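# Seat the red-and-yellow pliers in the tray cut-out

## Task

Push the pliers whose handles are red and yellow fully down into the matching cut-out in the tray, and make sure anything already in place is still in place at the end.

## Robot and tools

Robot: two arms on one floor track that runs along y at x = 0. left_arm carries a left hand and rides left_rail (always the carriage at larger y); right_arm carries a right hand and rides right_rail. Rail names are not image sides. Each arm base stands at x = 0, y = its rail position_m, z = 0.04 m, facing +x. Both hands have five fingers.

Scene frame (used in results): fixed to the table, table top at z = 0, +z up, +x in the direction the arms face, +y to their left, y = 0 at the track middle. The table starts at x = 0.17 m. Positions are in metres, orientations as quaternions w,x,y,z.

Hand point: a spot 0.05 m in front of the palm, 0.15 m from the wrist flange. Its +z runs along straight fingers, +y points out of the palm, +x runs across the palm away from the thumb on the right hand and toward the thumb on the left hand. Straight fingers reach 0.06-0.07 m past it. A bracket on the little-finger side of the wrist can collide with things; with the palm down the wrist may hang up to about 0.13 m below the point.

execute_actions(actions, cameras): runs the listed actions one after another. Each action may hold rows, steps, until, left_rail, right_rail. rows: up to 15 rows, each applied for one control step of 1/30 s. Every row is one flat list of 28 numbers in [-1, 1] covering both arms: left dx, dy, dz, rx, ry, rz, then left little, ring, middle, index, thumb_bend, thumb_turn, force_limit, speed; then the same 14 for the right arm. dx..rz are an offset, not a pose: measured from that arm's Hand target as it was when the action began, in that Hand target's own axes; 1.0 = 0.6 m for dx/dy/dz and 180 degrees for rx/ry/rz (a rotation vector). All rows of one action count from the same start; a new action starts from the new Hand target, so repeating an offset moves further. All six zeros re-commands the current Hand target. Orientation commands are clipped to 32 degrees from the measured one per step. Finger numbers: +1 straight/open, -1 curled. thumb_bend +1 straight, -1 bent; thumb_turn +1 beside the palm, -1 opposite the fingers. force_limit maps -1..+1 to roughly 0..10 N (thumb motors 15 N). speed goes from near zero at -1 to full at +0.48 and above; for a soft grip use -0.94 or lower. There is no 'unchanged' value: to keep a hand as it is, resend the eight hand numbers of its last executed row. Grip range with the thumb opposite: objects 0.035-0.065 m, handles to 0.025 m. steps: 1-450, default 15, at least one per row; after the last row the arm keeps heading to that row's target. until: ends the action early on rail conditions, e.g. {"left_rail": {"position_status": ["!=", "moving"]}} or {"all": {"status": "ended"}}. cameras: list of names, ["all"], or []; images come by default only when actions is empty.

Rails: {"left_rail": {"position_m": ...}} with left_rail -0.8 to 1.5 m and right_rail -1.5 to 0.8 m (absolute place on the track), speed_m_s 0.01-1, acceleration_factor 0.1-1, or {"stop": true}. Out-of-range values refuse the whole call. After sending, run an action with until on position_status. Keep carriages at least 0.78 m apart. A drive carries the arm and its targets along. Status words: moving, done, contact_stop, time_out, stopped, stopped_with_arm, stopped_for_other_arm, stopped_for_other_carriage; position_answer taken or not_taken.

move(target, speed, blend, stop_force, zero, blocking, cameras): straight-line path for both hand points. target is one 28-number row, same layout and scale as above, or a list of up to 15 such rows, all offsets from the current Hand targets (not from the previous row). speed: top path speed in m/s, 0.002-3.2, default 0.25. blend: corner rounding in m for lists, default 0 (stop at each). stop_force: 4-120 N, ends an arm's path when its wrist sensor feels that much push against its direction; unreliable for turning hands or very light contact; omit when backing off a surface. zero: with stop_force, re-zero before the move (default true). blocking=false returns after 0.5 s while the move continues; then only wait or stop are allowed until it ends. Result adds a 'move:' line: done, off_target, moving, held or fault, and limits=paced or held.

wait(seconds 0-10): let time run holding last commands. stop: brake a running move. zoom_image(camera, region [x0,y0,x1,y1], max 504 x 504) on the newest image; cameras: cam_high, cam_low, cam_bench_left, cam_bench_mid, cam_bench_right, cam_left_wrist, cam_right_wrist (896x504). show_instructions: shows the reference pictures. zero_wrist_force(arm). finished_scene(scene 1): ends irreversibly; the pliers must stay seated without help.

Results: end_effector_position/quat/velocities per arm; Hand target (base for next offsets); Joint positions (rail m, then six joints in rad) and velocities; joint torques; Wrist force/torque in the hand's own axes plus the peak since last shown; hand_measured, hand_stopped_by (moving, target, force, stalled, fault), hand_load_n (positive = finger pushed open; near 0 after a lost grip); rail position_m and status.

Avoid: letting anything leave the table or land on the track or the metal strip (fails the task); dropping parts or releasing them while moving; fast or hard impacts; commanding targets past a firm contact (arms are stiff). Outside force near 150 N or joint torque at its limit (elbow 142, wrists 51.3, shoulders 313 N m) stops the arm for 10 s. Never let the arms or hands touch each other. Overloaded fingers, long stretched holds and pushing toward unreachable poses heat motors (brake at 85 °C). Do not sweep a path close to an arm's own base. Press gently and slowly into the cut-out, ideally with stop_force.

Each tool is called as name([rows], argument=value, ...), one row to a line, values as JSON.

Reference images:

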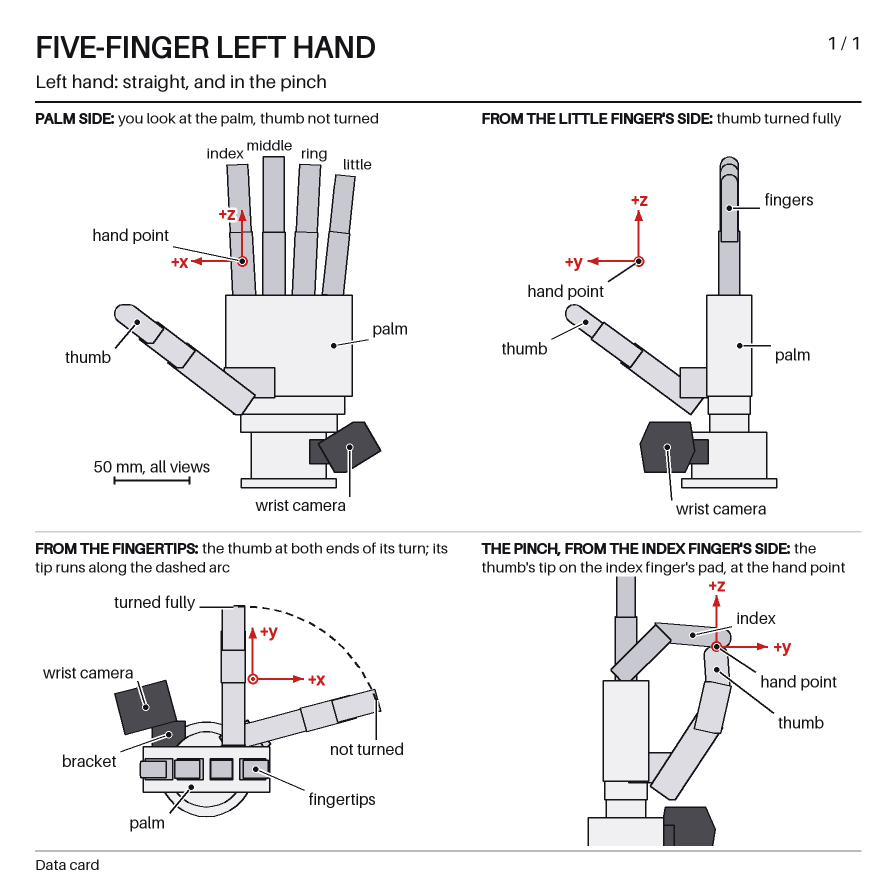

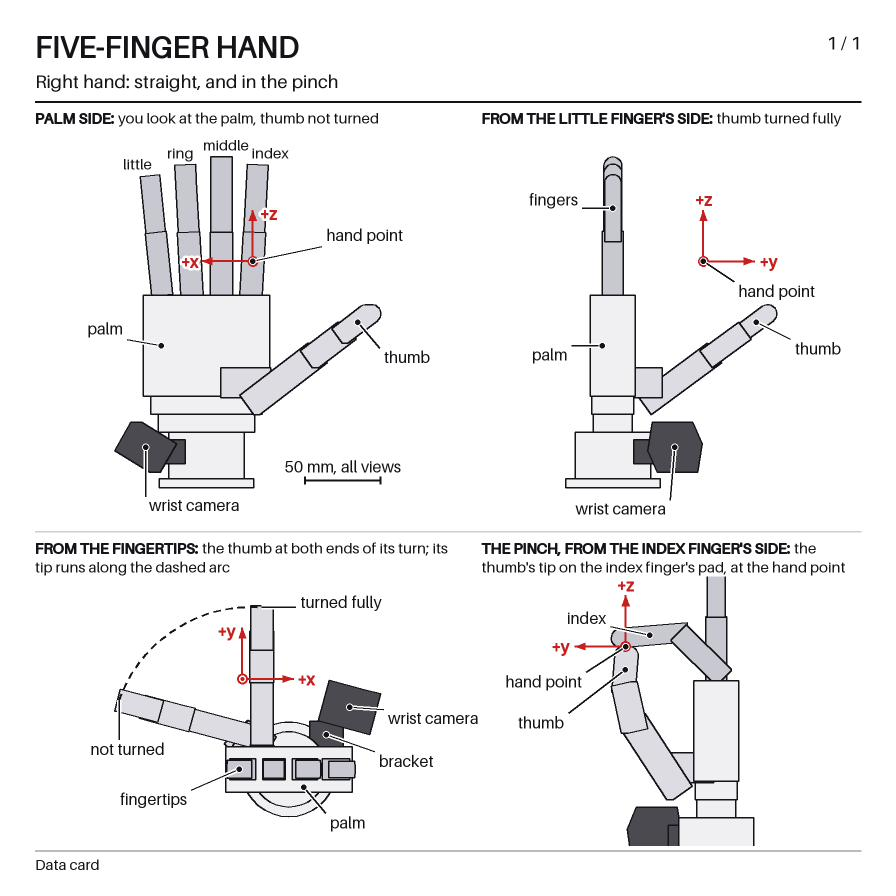

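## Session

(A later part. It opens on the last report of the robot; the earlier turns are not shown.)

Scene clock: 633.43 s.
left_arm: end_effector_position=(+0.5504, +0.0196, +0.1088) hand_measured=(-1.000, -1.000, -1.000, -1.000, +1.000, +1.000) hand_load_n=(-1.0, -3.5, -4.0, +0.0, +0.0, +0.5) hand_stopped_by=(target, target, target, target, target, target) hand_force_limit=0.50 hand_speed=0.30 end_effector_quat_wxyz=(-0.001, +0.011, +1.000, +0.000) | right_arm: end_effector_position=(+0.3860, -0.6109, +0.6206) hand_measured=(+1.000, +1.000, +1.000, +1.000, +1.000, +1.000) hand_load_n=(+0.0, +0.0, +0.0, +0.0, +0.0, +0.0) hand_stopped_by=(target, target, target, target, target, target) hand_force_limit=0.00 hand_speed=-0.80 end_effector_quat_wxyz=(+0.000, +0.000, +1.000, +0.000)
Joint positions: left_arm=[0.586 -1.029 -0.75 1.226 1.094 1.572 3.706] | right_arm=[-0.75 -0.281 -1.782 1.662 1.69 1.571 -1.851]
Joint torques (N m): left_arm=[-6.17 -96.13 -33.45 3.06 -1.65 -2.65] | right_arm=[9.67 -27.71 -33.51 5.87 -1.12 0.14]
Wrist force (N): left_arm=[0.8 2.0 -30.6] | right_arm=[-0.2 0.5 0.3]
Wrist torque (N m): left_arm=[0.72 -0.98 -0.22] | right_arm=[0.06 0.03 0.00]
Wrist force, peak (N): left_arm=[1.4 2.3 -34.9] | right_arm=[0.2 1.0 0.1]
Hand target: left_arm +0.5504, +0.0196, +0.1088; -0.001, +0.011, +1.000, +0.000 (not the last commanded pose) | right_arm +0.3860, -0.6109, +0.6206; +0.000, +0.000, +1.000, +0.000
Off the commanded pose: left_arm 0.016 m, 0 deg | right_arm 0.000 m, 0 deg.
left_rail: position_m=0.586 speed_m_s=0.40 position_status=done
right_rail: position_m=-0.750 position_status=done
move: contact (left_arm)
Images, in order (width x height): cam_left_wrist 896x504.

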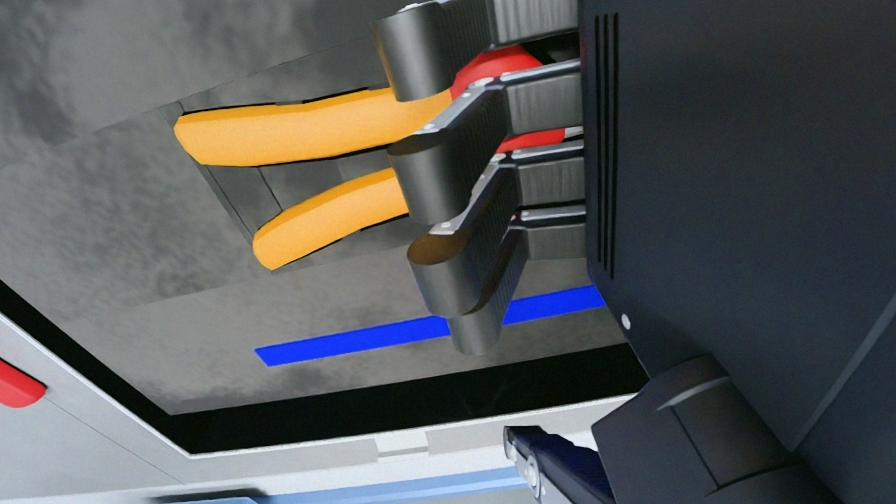

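move([
  [0,0,-0.015,0,0,0, -1,-1,-1,-1,1,1,0.5,0.3, 0,0,0,0,0,0,1,1,1,1,1,1,0,-0.8],
], speed=0.05, cameras=["cam_left_wrist"])

zoom_image(camera="cam_left_wrist", region=[150, 60, 450, 310])

move([
  [0,0,0.03,0,0,0, -1,-1,-1,-1,1,1,0.5,0.3, 0,0,0,0,0,0,1,1,1,1,1,1,0,-0.8],
], speed=0.02, stop_force=8, cameras=[])

Scene clock: 652.67 s.
left_arm: end_effector_position=(+0.5504, +0.0196, +0.1175) hand_measured=(-1.000, -1.000, -1.000, -1.000, +1.000, +1.000) hand_load_n=(+0.0, +0.0, +0.0, +0.0, +0.0, +0.0) hand_stopped_by=(target, target, target, target, target, target) hand_force_limit=0.50 hand_speed=0.30 end_effector_quat_wxyz=(-0.001, +0.011, +1.000, +0.000) | right_arm: end_effector_position=(+0.3860, -0.6109, +0.6206) hand_measured=(+1.000, +1.000, +1.000, +1.000, +1.000, +1.000) hand_load_n=(+0.0, +0.0, +0.0, +0.0, -0.5, +0.0) hand_stopped_by=(target, target, target, target, target, target) hand_force_limit=0.00 hand_speed=-0.80 end_effector_quat_wxyz=(+0.000, +0.000, +1.000, +0.000)
Joint positions: left_arm=[0.586 -1.029 -0.756 1.222 1.106 1.572 3.706] | right_arm=[-0.75 -0.281 -1.782 1.662 1.69 1.571 -1.851]
Joint torques (N m): left_arm=[-0.88 -125.36 -42.57 9.22 -2 -1.74] | right_arm=[11.63 -29.48 -34.37 5.97 -0.68 0.37]
Wrist force (N): left_arm=[0.7 -1.0 -0.6] | right_arm=[-0.1 0.2 0.2]
Wrist torque (N m): left_arm=[-0.21 -0.11 -0.09] | right_arm=[0.02 0.01 0.00]
Wrist force, peak (N): left_arm=[1.1 2.5 -31.6] | right_arm=[-0.3 0.8 0.1]
Hand target: left_arm +0.5504, +0.0196, +0.1178; -0.001, +0.011, +1.000, +0.000 | right_arm +0.3860, -0.6109, +0.6206; +0.000, +0.000, +1.000, +0.000
Off the commanded pose: left_arm 0.000 m, 0 deg | right_arm 0.000 m, 0 deg.
left_rail: position_m=0.586 speed_m_s=0.40 position_status=done
right_rail: position_m=-0.750 position_status=done
move: done
Images, in order (width x height): cam_left_wrist 896x504.

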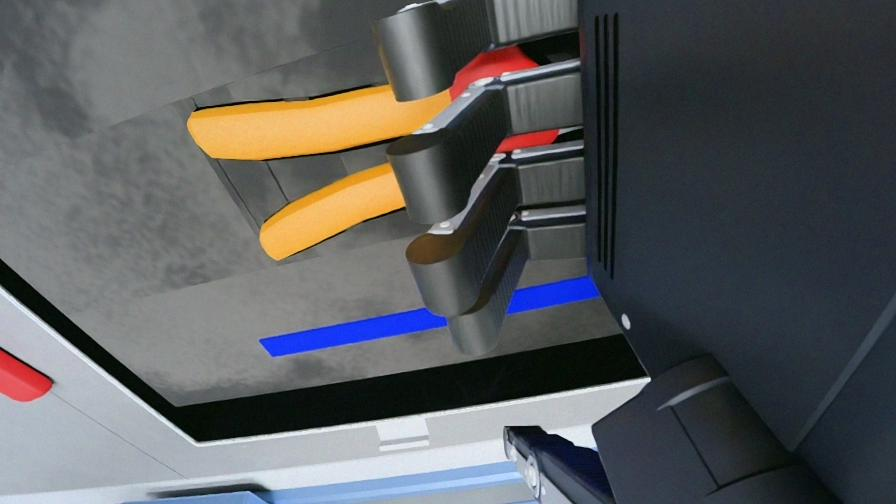

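Scaled by 1.680.

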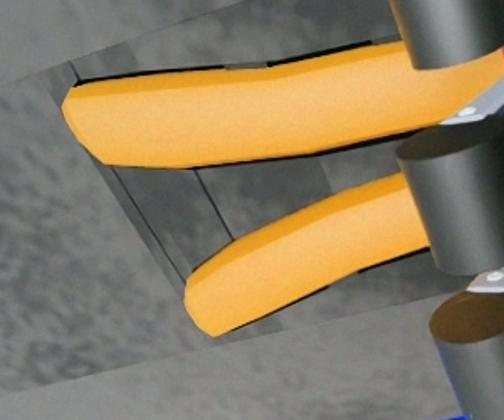

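Scene clock: 654.30 s.
left_arm: end_effector_position=(+0.5504, +0.0196, +0.1114) hand_measured=(-1.000, -1.000, -1.000, -1.000, +1.000, +1.000) hand_load_n=(+0.0, -0.5, -1.0, +0.0, +0.0, +0.0) hand_stopped_by=(target, target, target, target, target, target) hand_force_limit=0.50 hand_speed=0.30 end_effector_quat_wxyz=(-0.001, +0.011, +1.000, +0.000) | right_arm: end_effector_position=(+0.3860, -0.6109, +0.6206) hand_measured=(+1.000, +1.000, +1.000, +1.000, +1.000, +1.000) hand_load_n=(+0.0, +0.0, +0.0, +0.0, +0.0, +0.0) hand_stopped_by=(target, target, target, target, target, target) hand_force_limit=0.00 hand_speed=-0.80 end_effector_quat_wxyz=(+0.000, +0.000, +1.000, +0.000)
Joint positions: left_arm=[0.586 -1.029 -0.752 1.225 1.098 1.572 3.706] | right_arm=[-0.75 -0.281 -1.782 1.662 1.69 1.571 -1.851]
Joint torques (N m): left_arm=[1.03 -113.52 -39.66 7.4 -1.84 -1.34] | right_arm=[11.25 -30.56 -33.85 5.98 -0.9 0.21]
Wrist force (N): left_arm=[0.7 -0.6 -8.8] | right_arm=[0.2 0.4 0.1]
Wrist torque (N m): left_arm=[0.14 -0.32 -0.11] | right_arm=[0.05 -0.03 0.02]
Wrist force, peak (N): left_arm=[1.1 -1.2 -14.4] | right_arm=[-0.4 0.7 0.3]
Hand target: left_arm +0.5504, +0.0196, +0.1114; -0.001, +0.011, +1.000, +0.000 (not the last commanded pose) | right_arm +0.3860, -0.6109, +0.6206; +0.000, +0.000, +1.000, +0.000
Off the commanded pose: left_arm 0.012 m, 0 deg | right_arm 0.000 m, 0 deg.
left_rail: position_m=0.586 speed_m_s=0.40 position_status=done
right_rail: position_m=-0.750 position_status=done
move: contact (left_arm)
No camera images: "cameras" was empty.

move([
  [0,0,-0.015,0,0,0, -1,-1,-1,-1,1,1,0.5,0.3, 0,0,0,0,0,0,1,1,1,1,1,1,0,-0.8],
  [0,0.0833,-0.015,0,0,0, -1,-1,-1,-1,1,1,0.5,0.3, 0,0,0,0,0,0,1,1,1,1,1,1,0,-0.8],
], speed=0.06, cameras=["cam_left_wrist"])

move([
  [0,0,0.04,0,0,0, -1,-1,-1,-1,1,1,0.5,0.3, 0,0,0,0,0,0,1,1,1,1,1,1,0,-0.8],
], speed=0.015, stop_force=8, cameras=["cam_left_wrist"])

Scene clock: 663.17 s.
left_arm: end_effector_position=(+0.5516, +0.0694, +0.1204) hand_measured=(-1.000, -1.000, -1.000, -1.000, +1.000, +1.000) hand_load_n=(+0.0, +0.0, +0.5, +0.0, +0.0, +0.0) hand_stopped_by=(target, target, target, target, target, target) hand_force_limit=0.50 hand_speed=0.30 end_effector_quat_wxyz=(-0.001, +0.011, +1.000, +0.000) | right_arm: end_effector_position=(+0.3860, -0.6109, +0.6206) hand_measured=(+1.000, +1.000, +1.000, +1.000, +1.000, +1.000) hand_load_n=(+0.0, +0.0, +0.0, +0.0, +0.0, +0.0) hand_stopped_by=(target, target, target, target, target, target) hand_force_limit=0.00 hand_speed=-0.80 end_effector_quat_wxyz=(+0.000, +0.000, +1.000, +0.000)
Joint positions: left_arm=[0.586 -0.996 -0.813 1.321 1.063 1.572 3.739] | right_arm=[-0.75 -0.281 -1.782 1.662 1.69 1.571 -1.851]
Joint torques (N m): left_arm=[11.16 -115.21 -24.77 -0.79 -2.25 2.28] | right_arm=[12.13 -28.1 -34.01 6.19 -1.25 0.27]
Wrist force (N): left_arm=[0.6 -0.9 -0.2] | right_arm=[-0.4 0.2 0.1]
Wrist torque (N m): left_arm=[-0.18 -0.07 -0.09] | right_arm=[0.03 0.07 -0.02]
Wrist force, peak (N): left_arm=[0.3 -1.0 -9.3] | right_arm=[-0.2 0.6 0.5]
Hand target: left_arm +0.5516, +0.0695, +0.1204; -0.001, +0.011, +1.000, +0.000 | right_arm +0.3860, -0.6109, +0.6206; +0.000, +0.000, +1.000, +0.000
Off the commanded pose: left_arm 0.000 m, 0 deg | right_arm 0.000 m, 0 deg.
left_rail: position_m=0.586 speed_m_s=0.40 position_status=done
right_rail: position_m=-0.750 position_status=done
move: done
Images, in order (width x height): cam_left_wrist 896x504.

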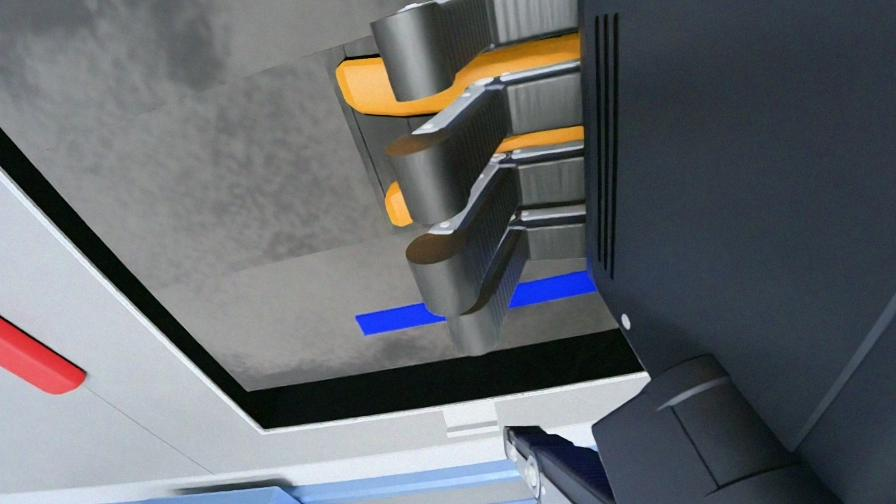

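Scene clock: 664.97 s.
left_arm: end_effector_position=(+0.5516, +0.0695, +0.1132) hand_measured=(-1.000, -1.000, -1.000, -1.000, +1.000, +1.000) hand_load_n=(+0.0, -0.5, -0.5, +0.0, +0.0, +0.0) hand_stopped_by=(target, target, target, target, target, target) hand_force_limit=0.50 hand_speed=0.30 end_effector_quat_wxyz=(-0.001, +0.011, +1.000, +0.000) | right_arm: end_effector_position=(+0.3860, -0.6109, +0.6206) hand_measured=(+1.000, +1.000, +1.000, +1.000, +1.000, +1.000) hand_load_n=(+0.0, +0.0, +0.0, +0.0, +0.0, +0.0) hand_stopped_by=(target, target, target, target, target, target) hand_force_limit=0.00 hand_speed=-0.80 end_effector_quat_wxyz=(+0.000, +0.000, +1.000, +0.000)
Joint positions: left_arm=[0.586 -0.996 -0.807 1.325 1.053 1.572 3.739] | right_arm=[-0.75 -0.281 -1.782 1.662 1.69 1.571 -1.851]
Joint torques (N m): left_arm=[2.52 -113.42 -41.5 7.62 -2.17 2.25] | right_arm=[10.75 -27.87 -32.85 6.16 -0.87 0.47]
Wrist force (N): left_arm=[0.7 0.5 -5.6] | right_arm=[-0.1 0.3 -0.1]
Wrist torque (N m): left_arm=[0.10 -0.23 -0.13] | right_arm=[0.05 0.02 0.01]
Wrist force, peak (N): left_arm=[1.0 0.9 -8.7] | right_arm=[-0.2 0.9 0.2]
Hand target: left_arm +0.5516, +0.0695, +0.1132; -0.001, +0.011, +1.000, +0.000 (not the last commanded pose) | right_arm +0.3860, -0.6109, +0.6206; +0.000, +0.000, +1.000, +0.000
Off the commanded pose: left_arm 0.017 m, 0 deg | right_arm 0.000 m, 0 deg.
left_rail: position_m=0.586 speed_m_s=0.40 position_status=done
right_rail: position_m=-0.750 position_status=done
move: contact (left_arm)
Images, in order (width x height): cam_left_wrist 896x504.

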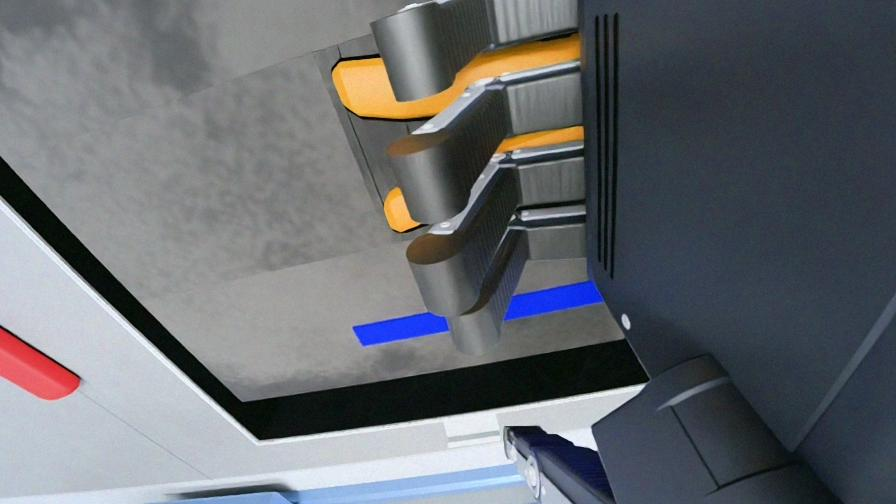

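move([
  [0,0,0.04,0,0,0, -1,-1,-1,-1,1,1,0.5,0.3, 0,0,0,0,0,0,1,1,1,1,1,1,0,-0.8],
], speed=0.012, stop_force=20, cameras=["cam_left_wrist"])

zoom_image(camera="cam_left_wrist", region=[300, 20, 480, 260])

Scene clock: 670.07 s.
left_arm: end_effector_position=(+0.5516, +0.0695, +0.1086) hand_measured=(-1.000, -1.000, -1.000, -1.000, +1.000, +1.000) hand_load_n=(+0.0, -3.5, -3.0, +0.0, +0.0, +0.0) hand_stopped_by=(target, target, target, target, target, target) hand_force_limit=0.50 hand_speed=0.30 end_effector_quat_wxyz=(-0.001, +0.011, +1.000, +0.000) | right_arm: end_effector_position=(+0.3860, -0.6109, +0.6206) hand_measured=(+1.000, +1.000, +1.000, +1.000, +1.000, +1.000) hand_load_n=(-0.5, +0.0, +0.0, +0.0, +0.0, +0.0) hand_stopped_by=(target, target, target, target, target, target) hand_force_limit=0.00 hand_speed=-0.80 end_effector_quat_wxyz=(+0.000, +0.000, +1.000, +0.000)
Joint positions: left_arm=[0.586 -0.996 -0.803 1.327 1.047 1.572 3.739] | right_arm=[-0.75 -0.281 -1.782 1.662 1.69 1.571 -1.851]
Joint torques (N m): left_arm=[-3.74 -96.93 -34.63 4.22 -2.19 1.93] | right_arm=[12.94 -29.61 -33.9 6 -0.87 0.66]
Wrist force (N): left_arm=[1.9 1.4 -25.1] | right_arm=[0.0 -0.1 0.1]
Wrist torque (N m): left_arm=[0.57 -0.90 -0.13] | right_arm=[-0.02 0.00 0.00]
Wrist force, peak (N): left_arm=[1.8 1.6 -28.8] | right_arm=[0.1 0.8 0.4]
Hand target: left_arm +0.5516, +0.0695, +0.1086; -0.001, +0.011, +1.000, +0.000 (not the last commanded pose) | right_arm +0.3860, -0.6109, +0.6206; +0.000, +0.000, +1.000, +0.000
Off the commanded pose: left_arm 0.019 m, 0 deg | right_arm 0.000 m, 0 deg.
left_rail: position_m=0.586 speed_m_s=0.40 position_status=done
right_rail: position_m=-0.750 position_status=done
move: contact (left_arm)
Images, in order (width x height): cam_left_wrist 896x504.

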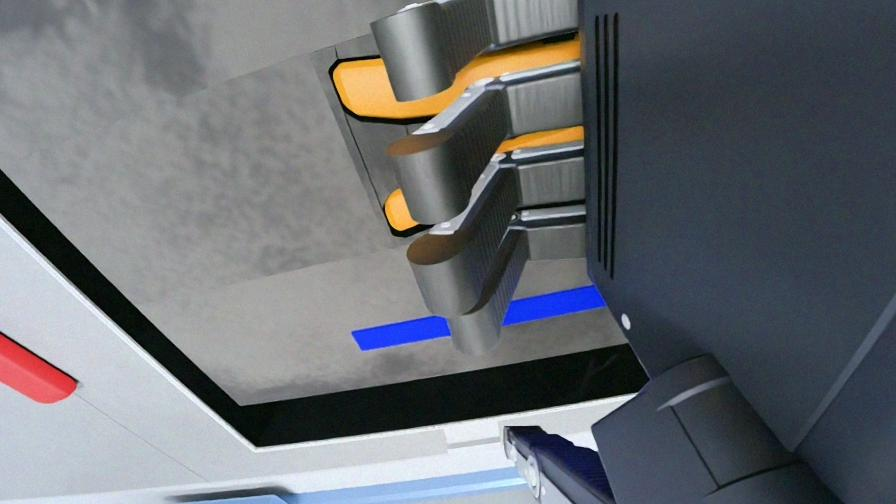

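Scaled by 2.100.

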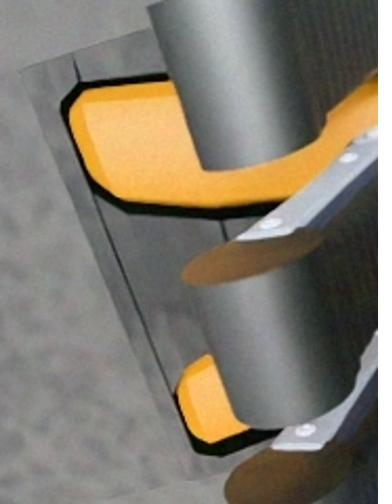

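move([
  [0,0,-0.02,0,0,0, -1,-1,-1,-1,1,1,0.5,0.3, 0,0,0,0,0,0,1,1,1,1,1,1,0,-0.8],
  [0,-0.0983,-0.02,0,0,0, -1,-1,-1,-1,1,1,0.5,0.3, 0,0,0,0,0,0,1,1,1,1,1,1,0,-0.8],
], speed=0.08, cameras=["cam_left_wrist"])

zoom_image(camera="cam_left_wrist", region=[100, 40, 480, 300])

move([
  [0,0,0.04,0,0,0, -1,-1,-1,-1,1,1,0.5,0.3, 0,0,0,0,0,0,1,1,1,1,1,1,0,-0.8],
], speed=0.015, stop_force=8, cameras=[])

Scene clock: 676.80 s.
left_arm: end_effector_position=(+0.5503, +0.0107, +0.1207) hand_measured=(-1.000, -1.000, -1.000, -1.000, +1.000, +1.000) hand_load_n=(+0.0, +0.0, +0.0, +0.0, +0.0, +0.0) hand_stopped_by=(target, target, target, target, target, target) hand_force_limit=0.50 hand_speed=0.30 end_effector_quat_wxyz=(-0.001, +0.011, +1.000, +0.000) | right_arm: end_effector_position=(+0.3860, -0.6109, +0.6206) hand_measured=(+1.000, +1.000, +1.000, +1.000, +1.000, +1.000) hand_load_n=(+0.0, +0.0, +0.0, +0.0, +0.0, +0.0) hand_stopped_by=(target, target, target, target, target, target) hand_force_limit=0.00 hand_speed=-0.80 end_effector_quat_wxyz=(+0.000, +0.000, +1.000, +0.000)
Joint positions: left_arm=[0.586 -1.035 -0.749 1.201 1.118 1.572 3.7] | right_arm=[-0.75 -0.281 -1.782 1.662 1.69 1.571 -1.851]
Joint torques (N m): left_arm=[-10.03 -84.04 -44.3 8.62 -1.39 -3.59] | right_arm=[10.17 -28.18 -34.56 6.14 -0.83 0]
Wrist force (N): left_arm=[0.8 -0.4 -0.3] | right_arm=[-0.4 0.3 0.2]
Wrist torque (N m): left_arm=[-0.12 -0.11 0.13] | right_arm=[0.03 0.06 -0.02]
Wrist force, peak (N): left_arm=[1.8 1.9 -25.1] | right_arm=[-0.1 1.0 -0.1]
Hand target: left_arm +0.5503, +0.0106, +0.1207; -0.001, +0.011, +1.000, +0.000 | right_arm +0.3860, -0.6109, +0.6206; +0.000, +0.000, +1.000, +0.000
Off the commanded pose: left_arm 0.000 m, 0 deg | right_arm 0.000 m, 0 deg.
left_rail: position_m=0.586 speed_m_s=0.40 position_status=done
right_rail: position_m=-0.750 position_status=done
move: done
Images, in order (width x height): cam_left_wrist 896x504.

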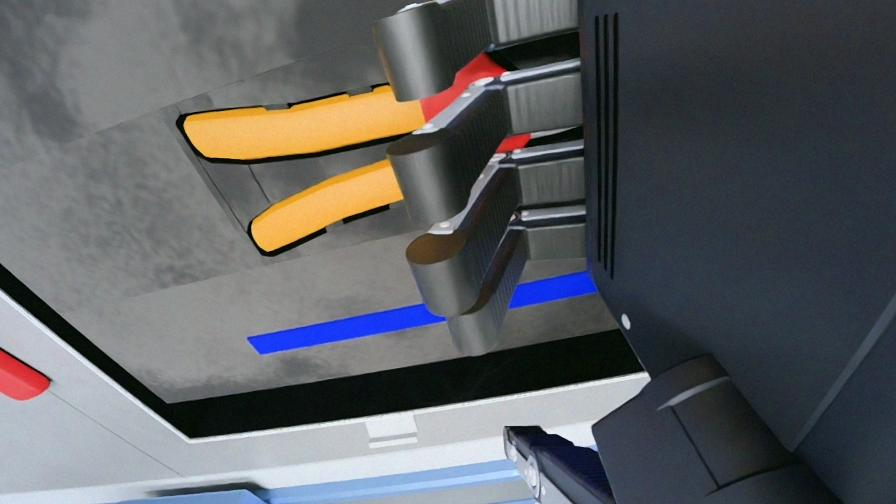

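Scaled by 1.326.

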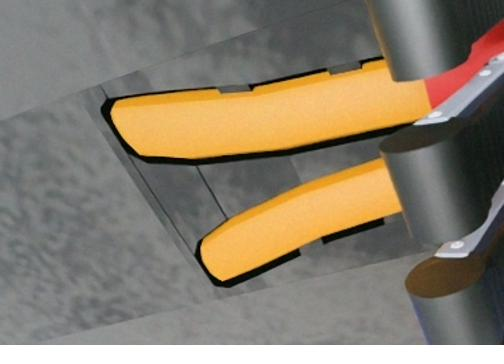

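Scene clock: 678.80 s.
left_arm: end_effector_position=(+0.5502, +0.0105, +0.1107) hand_measured=(-1.000, -1.000, -1.000, -1.000, +1.000, +1.000) hand_load_n=(+0.0, -1.0, -1.0, +0.0, +0.0, +0.0) hand_stopped_by=(target, target, target, target, target, target) hand_force_limit=0.50 hand_speed=0.30 end_effector_quat_wxyz=(-0.001, +0.011, +1.000, +0.000) | right_arm: end_effector_position=(+0.3860, -0.6109, +0.6206) hand_measured=(+1.000, +1.000, +1.000, +1.000, +1.000, +1.000) hand_load_n=(+0.0, +0.0, +0.0, +0.0, +0.0, +0.0) hand_stopped_by=(target, target, target, target, target, target) hand_force_limit=0.00 hand_speed=-0.80 end_effector_quat_wxyz=(+0.000, +0.000, +1.000, +0.000)
Joint positions: left_arm=[0.586 -1.035 -0.741 1.206 1.106 1.572 3.7] | right_arm=[-0.75 -0.281 -1.782 1.662 1.69 1.571 -1.851]
Joint torques (N m): left_arm=[-1.79 -117.2 -40.1 7.84 0.28 -3.22] | right_arm=[11.34 -29.7 -34.23 6.46 -1.09 0.25]
Wrist force (N): left_arm=[0.7 -1.2 -7.7] | right_arm=[-0.1 0.4 0.0]
Wrist torque (N m): left_arm=[0.12 -0.32 0.14] | right_arm=[0.06 0.02 0.01]
Wrist force, peak (N): left_arm=[1.0 -1.8 -11.8] | right_arm=[0.3 0.7 0.2]
Hand target: left_arm +0.5503, +0.0106, +0.1107; -0.001, +0.011, +1.000, +0.000 (not the last commanded pose) | right_arm +0.3860, -0.6109, +0.6206; +0.000, +0.000, +1.000, +0.000
Off the commanded pose: left_arm 0.014 m, 0 deg | right_arm 0.000 m, 0 deg.
left_rail: position_m=0.586 speed_m_s=0.40 position_status=done
right_rail: position_m=-0.750 position_status=done
move: contact (left_arm)
No camera images: "cameras" was empty.

move([
  [0,0,0.04,0,0,0, -1,-1,-1,-1,1,1,0.5,0.3, 0,0,0,0,0,0,1,1,1,1,1,1,0,-0.8],
], speed=0.012, stop_force=28, cameras=["cam_left_wrist"])

zoom_image(camera="cam_left_wrist", region=[100, 20, 600, 300])

Scene clock: 683.00 s.
left_arm: end_effector_position=(+0.5503, +0.0105, +0.1072) hand_measured=(-1.000, -1.000, -1.000, -1.000, +1.000, +1.000) hand_load_n=(-0.5, -4.5, -4.0, +0.0, +0.0, +0.0) hand_stopped_by=(target, target, target, target, target, target) hand_force_limit=0.50 hand_speed=0.30 end_effector_quat_wxyz=(-0.001, +0.011, +1.000, +0.000) | right_arm: end_effector_position=(+0.3860, -0.6109, +0.6206) hand_measured=(+1.000, +1.000, +1.000, +1.000, +1.000, +1.000) hand_load_n=(+0.0, +0.0, +0.0, +0.0, +0.0, +0.0) hand_stopped_by=(target, target, target, target, target, target) hand_force_limit=0.00 hand_speed=-0.80 end_effector_quat_wxyz=(+0.000, +0.000, +1.000, +0.000)
Joint positions: left_arm=[0.586 -1.035 -0.738 1.208 1.101 1.572 3.7] | right_arm=[-0.75 -0.281 -1.782 1.662 1.69 1.571 -1.851]
Joint torques (N m): left_arm=[2.22 -94.31 -30.01 3.81 0.44 -3.14] | right_arm=[11.49 -31.7 -34.04 6.18 -1.01 -0.07]
Wrist force (N): left_arm=[2.3 -3.1 -34.9] | right_arm=[0.0 0.5 0.0]
Wrist torque (N m): left_arm=[0.81 -1.26 0.23] | right_arm=[0.07 0.00 0.02]
Wrist force, peak (N): left_arm=[2.6 -3.1 -39.4] | right_arm=[-0.5 0.8 0.2]
Hand target: left_arm +0.5503, +0.0105, +0.1072; -0.001, +0.011, +1.000, +0.000 (not the last commanded pose) | right_arm +0.3860, -0.6109, +0.6206; +0.000, +0.000, +1.000, +0.000
Off the commanded pose: left_arm 0.021 m, 0 deg | right_arm 0.000 m, 0 deg.
left_rail: position_m=0.586 speed_m_s=0.40 position_status=done
right_rail: position_m=-0.750 position_status=done
move: contact (left_arm)
Images, in order (width x height): cam_left_wrist 896x504.

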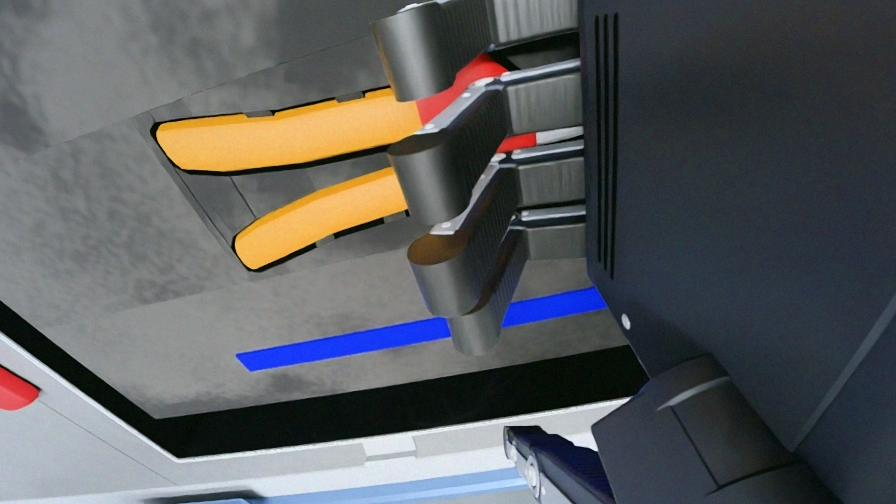

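Scaled by 1.008.

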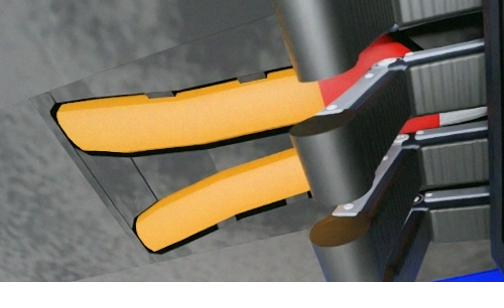

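move([
  [0,0,-0.02,0,0,0, -1,-1,-1,-1,1,1,0.5,0.3, 0,0,0,0,0,0,1,1,1,1,1,1,0,-0.8],
  [0,0.0983,-0.02,0,0,0, -1,-1,-1,-1,1,1,0.5,0.3, 0,0,0,0,0,0,1,1,1,1,1,1,0,-0.8],
], speed=0.08, cameras=["cam_left_wrist"])

zoom_image(camera="cam_left_wrist", region=[280, 20, 600, 260])

move([
  [0,0,0.04,0,0,0, -1,-1,-1,-1,1,1,0.5,0.3, 0,0,0,0,0,0,1,1,1,1,1,1,0,-0.8],
], speed=0.015, stop_force=8, cameras=[])

Scene clock: 689.97 s.
left_arm: end_effector_position=(+0.5516, +0.0693, +0.1191) hand_measured=(-1.000, -1.000, -1.000, -1.000, +1.000, +1.000) hand_load_n=(+0.5, +0.0, +0.0, +0.0, +0.0, +0.0) hand_stopped_by=(target, target, target, target, target, target) hand_force_limit=0.50 hand_speed=0.30 end_effector_quat_wxyz=(-0.001, +0.011, +1.000, +0.000) | right_arm: end_effector_position=(+0.3860, -0.6109, +0.6206) hand_measured=(+1.000, +1.000, +1.000, +1.000, +1.000, +1.000) hand_load_n=(+0.0, +0.0, -0.5, +0.0, +0.0, +0.0) hand_stopped_by=(target, target, target, target, target, target) hand_force_limit=0.00 hand_speed=-0.80 end_effector_quat_wxyz=(+0.000, +0.000, +1.000, +0.000)
Joint positions: left_arm=[0.586 -0.996 -0.812 1.322 1.061 1.572 3.739] | right_arm=[-0.75 -0.281 -1.782 1.662 1.69 1.571 -1.851]
Joint torques (N m): left_arm=[7.62 -116.89 -27.21 0.26 1.35 2.95] | right_arm=[9.89 -28.76 -33.8 6.08 -0.88 0.11]
Wrist force (N): left_arm=[0.7 -0.4 -0.6] | right_arm=[0.1 0.7 0.1]
Wrist torque (N m): left_arm=[-0.08 -0.08 -0.09] | right_arm=[0.10 0.00 0.02]
Wrist force, peak (N): left_arm=[2.0 -3.1 -35.6] | right_arm=[-0.4 0.7 0.3]
Hand target: left_arm +0.5516, +0.0695, +0.1192; -0.001, +0.011, +1.000, +0.000 | right_arm +0.3860, -0.6109, +0.6206; +0.000, +0.000, +1.000, +0.000
Off the commanded pose: left_arm 0.000 m, 0 deg | right_arm 0.000 m, 0 deg.
left_rail: position_m=0.586 speed_m_s=0.40 position_status=done
right_rail: position_m=-0.750 position_status=done
move: done
Images, in order (width x height): cam_left_wrist 896x504.

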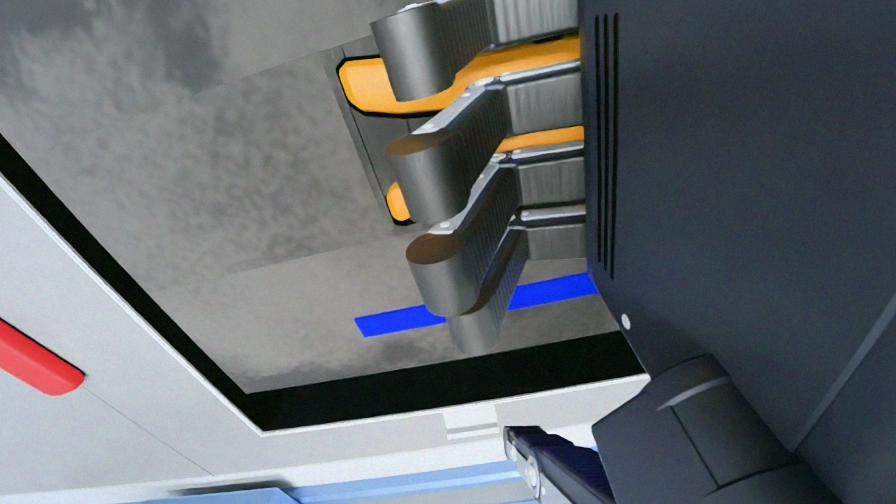

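Scaled by 1.575.

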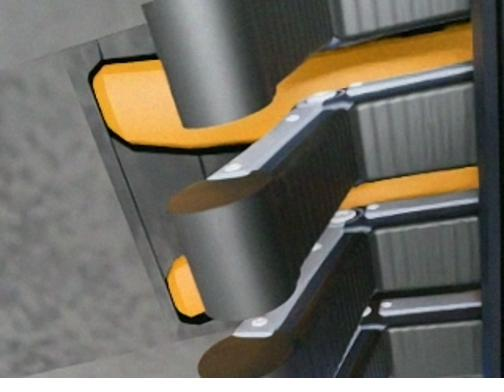

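Scene clock: 691.87 s.
left_arm: end_effector_position=(+0.5516, +0.0695, +0.1106) hand_measured=(-1.000, -1.000, -1.000, -1.000, +1.000, +1.000) hand_load_n=(+0.0, -0.5, -1.0, +0.5, +0.0, +0.0) hand_stopped_by=(target, target, target, target, target, target) hand_force_limit=0.50 hand_speed=0.30 end_effector_quat_wxyz=(-0.001, +0.011, +1.000, +0.000) | right_arm: end_effector_position=(+0.3860, -0.6109, +0.6206) hand_measured=(+1.000, +1.000, +1.000, +1.000, +1.000, +1.000) hand_load_n=(+0.0, +0.0, +0.0, +0.0, +0.0, +0.0) hand_stopped_by=(target, target, target, target, target, target) hand_force_limit=0.00 hand_speed=-0.80 end_effector_quat_wxyz=(+0.000, +0.000, +1.000, +0.000)
Joint positions: left_arm=[0.586 -0.996 -0.805 1.326 1.05 1.572 3.739] | right_arm=[-0.75 -0.281 -1.782 1.662 1.69 1.571 -1.851]
Joint torques (N m): left_arm=[7.01 -110.84 -39.86 7.2 1.71 2.4] | right_arm=[12.2 -28.58 -34.17 6.39 -1 0.06]
Wrist force (N): left_arm=[0.9 0.0 -8.0] | right_arm=[-0.1 0.4 0.3]
Wrist torque (N m): left_arm=[0.15 -0.29 -0.11] | right_arm=[0.05 0.02 0.01]
Wrist force, peak (N): left_arm=[1.4 0.3 -12.4] | right_arm=[0.1 0.7 0.2]
Hand target: left_arm +0.5516, +0.0695, +0.1106; -0.001, +0.011, +1.000, +0.000 (not the last commanded pose) | right_arm +0.3860, -0.6109, +0.6206; +0.000, +0.000, +1.000, +0.000
Off the commanded pose: left_arm 0.015 m, 0 deg | right_arm 0.000 m, 0 deg.
left_rail: position_m=0.586 speed_m_s=0.40 position_status=done
right_rail: position_m=-0.750 position_status=done
move: contact (left_arm)
No camera images: "cameras" was empty.

move([
  [0,0,0.04,0,0,0, -1,-1,-1,-1,1,1,0.5,0.3, 0,0,0,0,0,0,1,1,1,1,1,1,0,-0.8],
], speed=0.012, stop_force=24, cameras=["cam_left_wrist"])

zoom_image(camera="cam_left_wrist", region=[280, 20, 600, 260])

move([
  [0,0,-0.02,0,0,0, -1,-1,-1,-1,1,1,0.5,0.3, 0,0,0,0,0,0,1,1,1,1,1,1,0,-0.8],
  [0,-0.0667,-0.02,0,0,0, -1,-1,-1,-1,1,1,0.5,0.3, 0,0,0,0,0,0,1,1,1,1,1,1,0,-0.8],
], speed=0.08, cameras=["cam_left_wrist"])

zoom_image(camera="cam_left_wrist", region=[150, 20, 600, 270])

move([
  [0,0,0.04,0,0,0, -1,-1,-1,-1,1,1,0.5,0.3, 0,0,0,0,0,0,1,1,1,1,1,1,0,-0.8],
], speed=0.015, stop_force=8, cameras=[])

Scene clock: 700.70 s.
left_arm: end_effector_position=(+0.5517, +0.0694, +0.1078) hand_measured=(-1.000, -1.000, -1.000, -1.000, +1.000, +1.000) hand_load_n=(+0.0, -4.0, -4.0, +0.5, +0.0, +0.0) hand_stopped_by=(target, target, target, target, target, target) hand_force_limit=0.50 hand_speed=0.30 end_effector_quat_wxyz=(-0.001, +0.011, +1.000, -0.001) | right_arm: end_effector_position=(+0.3860, -0.6109, +0.6206) hand_measured=(+1.000, +1.000, +1.000, +1.000, +1.000, +1.000) hand_load_n=(+0.0, +0.0, +0.0, +0.0, +0.0, +0.0) hand_stopped_by=(target, target, target, target, target, target) hand_force_limit=0.00 hand_speed=-0.80 end_effector_quat_wxyz=(+0.000, +0.000, +1.000, +0.000)
Joint positions: left_arm=[0.586 -0.996 -0.803 1.327 1.046 1.572 3.739] | right_arm=[-0.75 -0.281 -1.782 1.662 1.69 1.571 -1.851]
Joint torques (N m): left_arm=[3.73 -92.52 -32.95 3.24 1.98 2.12] | right_arm=[10.11 -29.3 -33.41 6.1 -0.98 -0.1]
Wrist force (N): left_arm=[3.1 0.5 -31.6] | right_arm=[-0.4 0.5 0.0]
Wrist torque (N m): left_arm=[0.81 -1.04 -0.07] | right_arm=[0.07 0.06 -0.01]
Wrist force, peak (N): left_arm=[4.3 1.3 -36.3] | right_arm=[0.0 0.8 0.0]
Hand target: left_arm +0.5517, +0.0694, +0.1078; -0.001, +0.011, +1.000, -0.001 (not the last commanded pose) | right_arm +0.3860, -0.6109, +0.6206; +0.000, +0.000, +1.000, +0.000
Off the commanded pose: left_arm 0.021 m, 0 deg | right_arm 0.000 m, 0 deg.
left_rail: position_m=0.586 speed_m_s=0.40 position_status=done
right_rail: position_m=-0.750 position_status=done
move: contact (left_arm)
Images, in order (width x height): cam_left_wrist 896x504.

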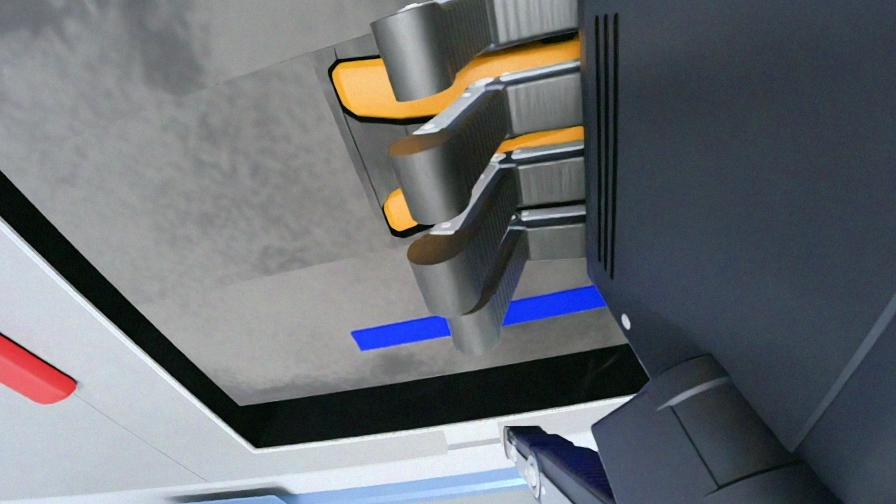

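Scaled by 1.575.

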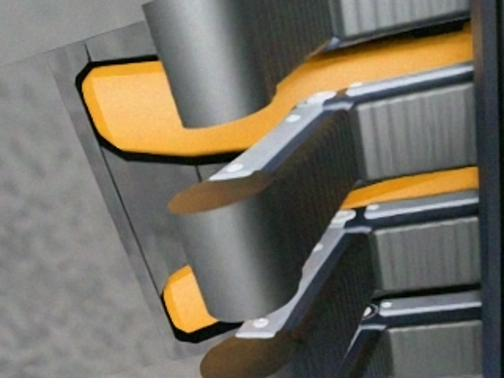

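Scene clock: 702.50 s.
left_arm: end_effector_position=(+0.5508, +0.0296, +0.1199) hand_measured=(-1.000, -1.000, -1.000, -1.000, +1.000, +1.000) hand_load_n=(+0.0, +0.0, +0.0, +0.0, +0.5, +0.5) hand_stopped_by=(target, target, target, target, target, target) hand_force_limit=0.50 hand_speed=0.30 end_effector_quat_wxyz=(-0.001, +0.011, +1.000, -0.001) | right_arm: end_effector_position=(+0.3860, -0.6109, +0.6206) hand_measured=(+1.000, +1.000, +1.000, +1.000, +1.000, +1.000) hand_load_n=(+0.0, +0.0, +0.0, +0.0, +0.0, +0.0) hand_stopped_by=(target, target, target, target, target, target) hand_force_limit=0.00 hand_speed=-0.80 end_effector_quat_wxyz=(+0.000, +0.000, +1.000, +0.000)
Joint positions: left_arm=[0.586 -1.023 -0.77 1.242 1.098 1.572 3.712] | right_arm=[-0.75 -0.281 -1.782 1.662 1.69 1.571 -1.851]
Joint torques (N m): left_arm=[-7.76 -82.98 -44.11 8.97 0.6 -3.51] | right_arm=[10.9 -26.74 -33.13 6.49 -1.31 0.25]
Wrist force (N): left_arm=[0.6 -0.9 -0.3] | right_arm=[-0.1 0.2 -0.2]
Wrist torque (N m): left_arm=[-0.22 -0.05 0.17] | right_arm=[0.05 0.04 -0.01]
Wrist force, peak (N): left_arm=[3.5 0.9 -31.8] | right_arm=[-0.4 0.5 -0.3]
Hand target: left_arm +0.5508, +0.0294, +0.1199; -0.001, +0.011, +1.000, -0.001 | right_arm +0.3860, -0.6109, +0.6206; +0.000, +0.000, +1.000, +0.000
Off the commanded pose: left_arm 0.000 m, 0 deg | right_arm 0.000 m, 0 deg.
left_rail: position_m=0.586 speed_m_s=0.40 position_status=done
right_rail: position_m=-0.750 position_status=done
move: done
Images, in order (width x height): cam_left_wrist 896x504.

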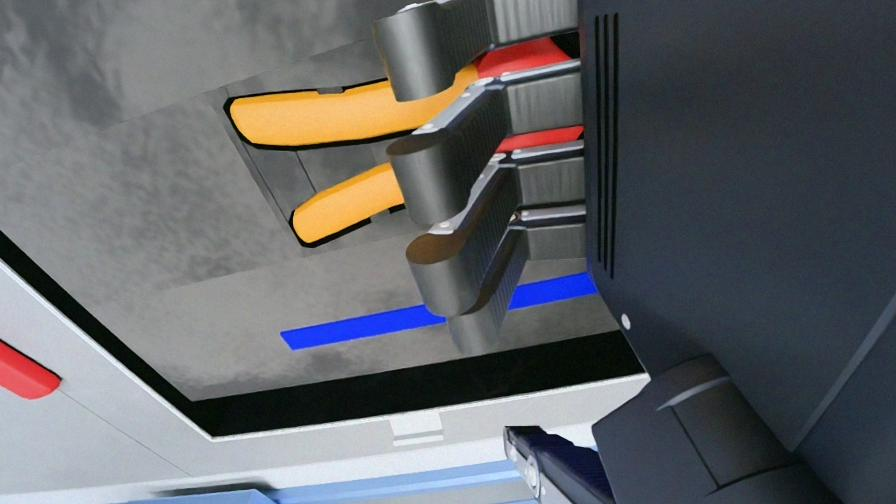

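Scaled by 1.120.

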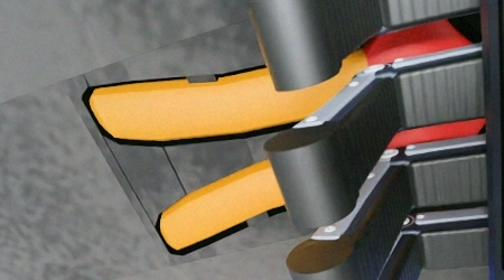

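Scene clock: 704.43 s.
left_arm: end_effector_position=(+0.5507, +0.0294, +0.1107) hand_measured=(-1.000, -1.000, -1.000, -1.000, +1.000, +1.000) hand_load_n=(+0.0, -1.0, -0.5, +0.0, +0.0, +0.0) hand_stopped_by=(target, target, target, target, target, target) hand_force_limit=0.50 hand_speed=0.30 end_effector_quat_wxyz=(-0.001, +0.011, +1.000, -0.001) | right_arm: end_effector_position=(+0.3860, -0.6109, +0.6206) hand_measured=(+1.000, +1.000, +1.000, +1.000, +1.000, +1.000) hand_load_n=(+0.0, +0.0, +0.0, +0.0, +0.0, +0.0) hand_stopped_by=(target, target, target, target, target, target) hand_force_limit=0.00 hand_speed=-0.80 end_effector_quat_wxyz=(+0.000, +0.000, +1.000, +0.000)
Joint positions: left_arm=[0.586 -1.023 -0.762 1.246 1.087 1.572 3.712] | right_arm=[-0.75 -0.281 -1.782 1.662 1.69 1.571 -1.851]
Joint torques (N m): left_arm=[-3.22 -114.37 -39.45 7.7 0.02 -3.32] | right_arm=[9.83 -29.37 -33.42 6.29 -0.96 0.47]
Wrist force (N): left_arm=[0.7 -1.4 -8.3] | right_arm=[-0.4 0.3 0.0]
Wrist torque (N m): left_arm=[0.03 -0.31 0.19] | right_arm=[0.05 0.08 -0.02]
Wrist force, peak (N): left_arm=[1.1 -1.4 -13.0] | right_arm=[0.2 0.7 0.3]
Hand target: left_arm +0.5508, +0.0294, +0.1107; -0.001, +0.011, +1.000, -0.001 (not the last commanded pose) | right_arm +0.3860, -0.6109, +0.6206; +0.000, +0.000, +1.000, +0.000
Off the commanded pose: left_arm 0.015 m, 0 deg | right_arm 0.000 m, 0 deg.
left_rail: position_m=0.586 speed_m_s=0.40 position_status=done
right_rail: position_m=-0.750 position_status=done
move: contact (left_arm)
No camera images: "cameras" was empty.

move([
  [0,0,0.04,0,0,0, -1,-1,-1,-1,1,1,0.5,0.3, 0,0,0,0,0,0,1,1,1,1,1,1,0,-0.8],
], speed=0.01, stop_force=36, cameras=["cam_left_wrist"])

zoom_image(camera="cam_left_wrist", region=[150, 20, 600, 270])

Scene clock: 712.17 s.
left_arm: end_effector_position=(+0.5508, +0.0294, +0.1066) hand_measured=(-1.000, -1.000, -1.000, -1.000, +1.000, +1.000) hand_load_n=(-0.5, -5.5, -5.0, +0.0, +0.0, +0.0) hand_stopped_by=(target, target, target, target, target, target) hand_force_limit=0.50 hand_speed=0.30 end_effector_quat_wxyz=(-0.001, +0.011, +1.000, -0.001) | right_arm: end_effector_position=(+0.3860, -0.6109, +0.6206) hand_measured=(+1.000, +1.000, +1.000, +1.000, +1.000, +1.000) hand_load_n=(+0.0, +0.0, +0.0, +0.0, +0.0, +0.0) hand_stopped_by=(target, target, target, target, target, target) hand_force_limit=0.00 hand_speed=-0.80 end_effector_quat_wxyz=(+0.000, +0.000, +1.000, +0.000)
Joint positions: left_arm=[0.586 -1.023 -0.759 1.248 1.081 1.572 3.712] | right_arm=[-0.75 -0.281 -1.782 1.662 1.69 1.571 -1.851]
Joint torques (N m): left_arm=[2.98 -84.73 -27.17 1.78 -0.08 -3.06] | right_arm=[10.4 -28.88 -33.35 6.8 -1.21 0]
Wrist force (N): left_arm=[3.2 -2.3 -44.3] | right_arm=[-0.2 0.5 0.0]
Wrist torque (N m): left_arm=[1.12 -1.53 0.29] | right_arm=[0.07 0.04 0.01]
Wrist force, peak (N): left_arm=[3.6 -2.4 -48.8] | right_arm=[0.2 0.8 0.0]
Hand target: left_arm +0.5508, +0.0294, +0.1066; -0.001, +0.011, +1.000, -0.001 (not the last commanded pose) | right_arm +0.3860, -0.6109, +0.6206; +0.000, +0.000, +1.000, +0.000
Off the commanded pose: left_arm 0.020 m, 0 deg | right_arm 0.000 m, 0 deg.
left_rail: position_m=0.586 speed_m_s=0.40 position_status=done
right_rail: position_m=-0.750 position_status=done
move: contact (left_arm)
Images, in order (width x height): cam_left_wrist 896x504.

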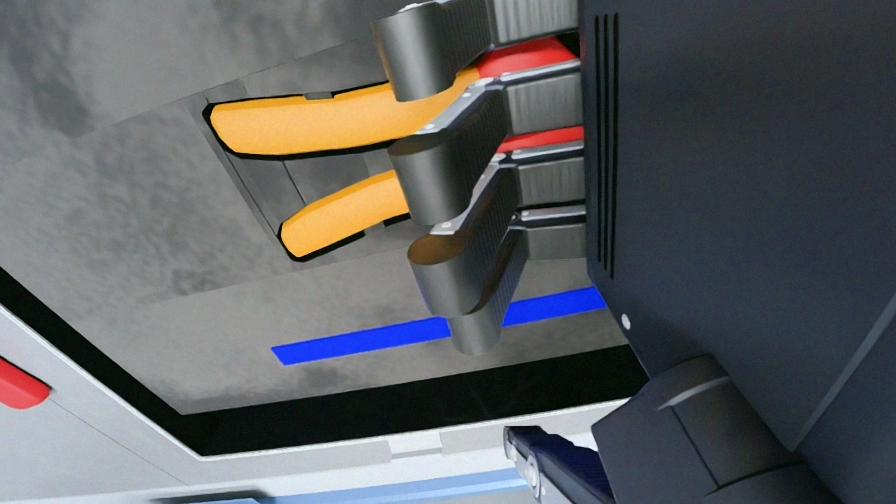

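Scaled by 1.120.

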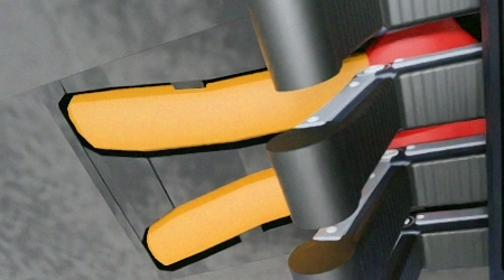

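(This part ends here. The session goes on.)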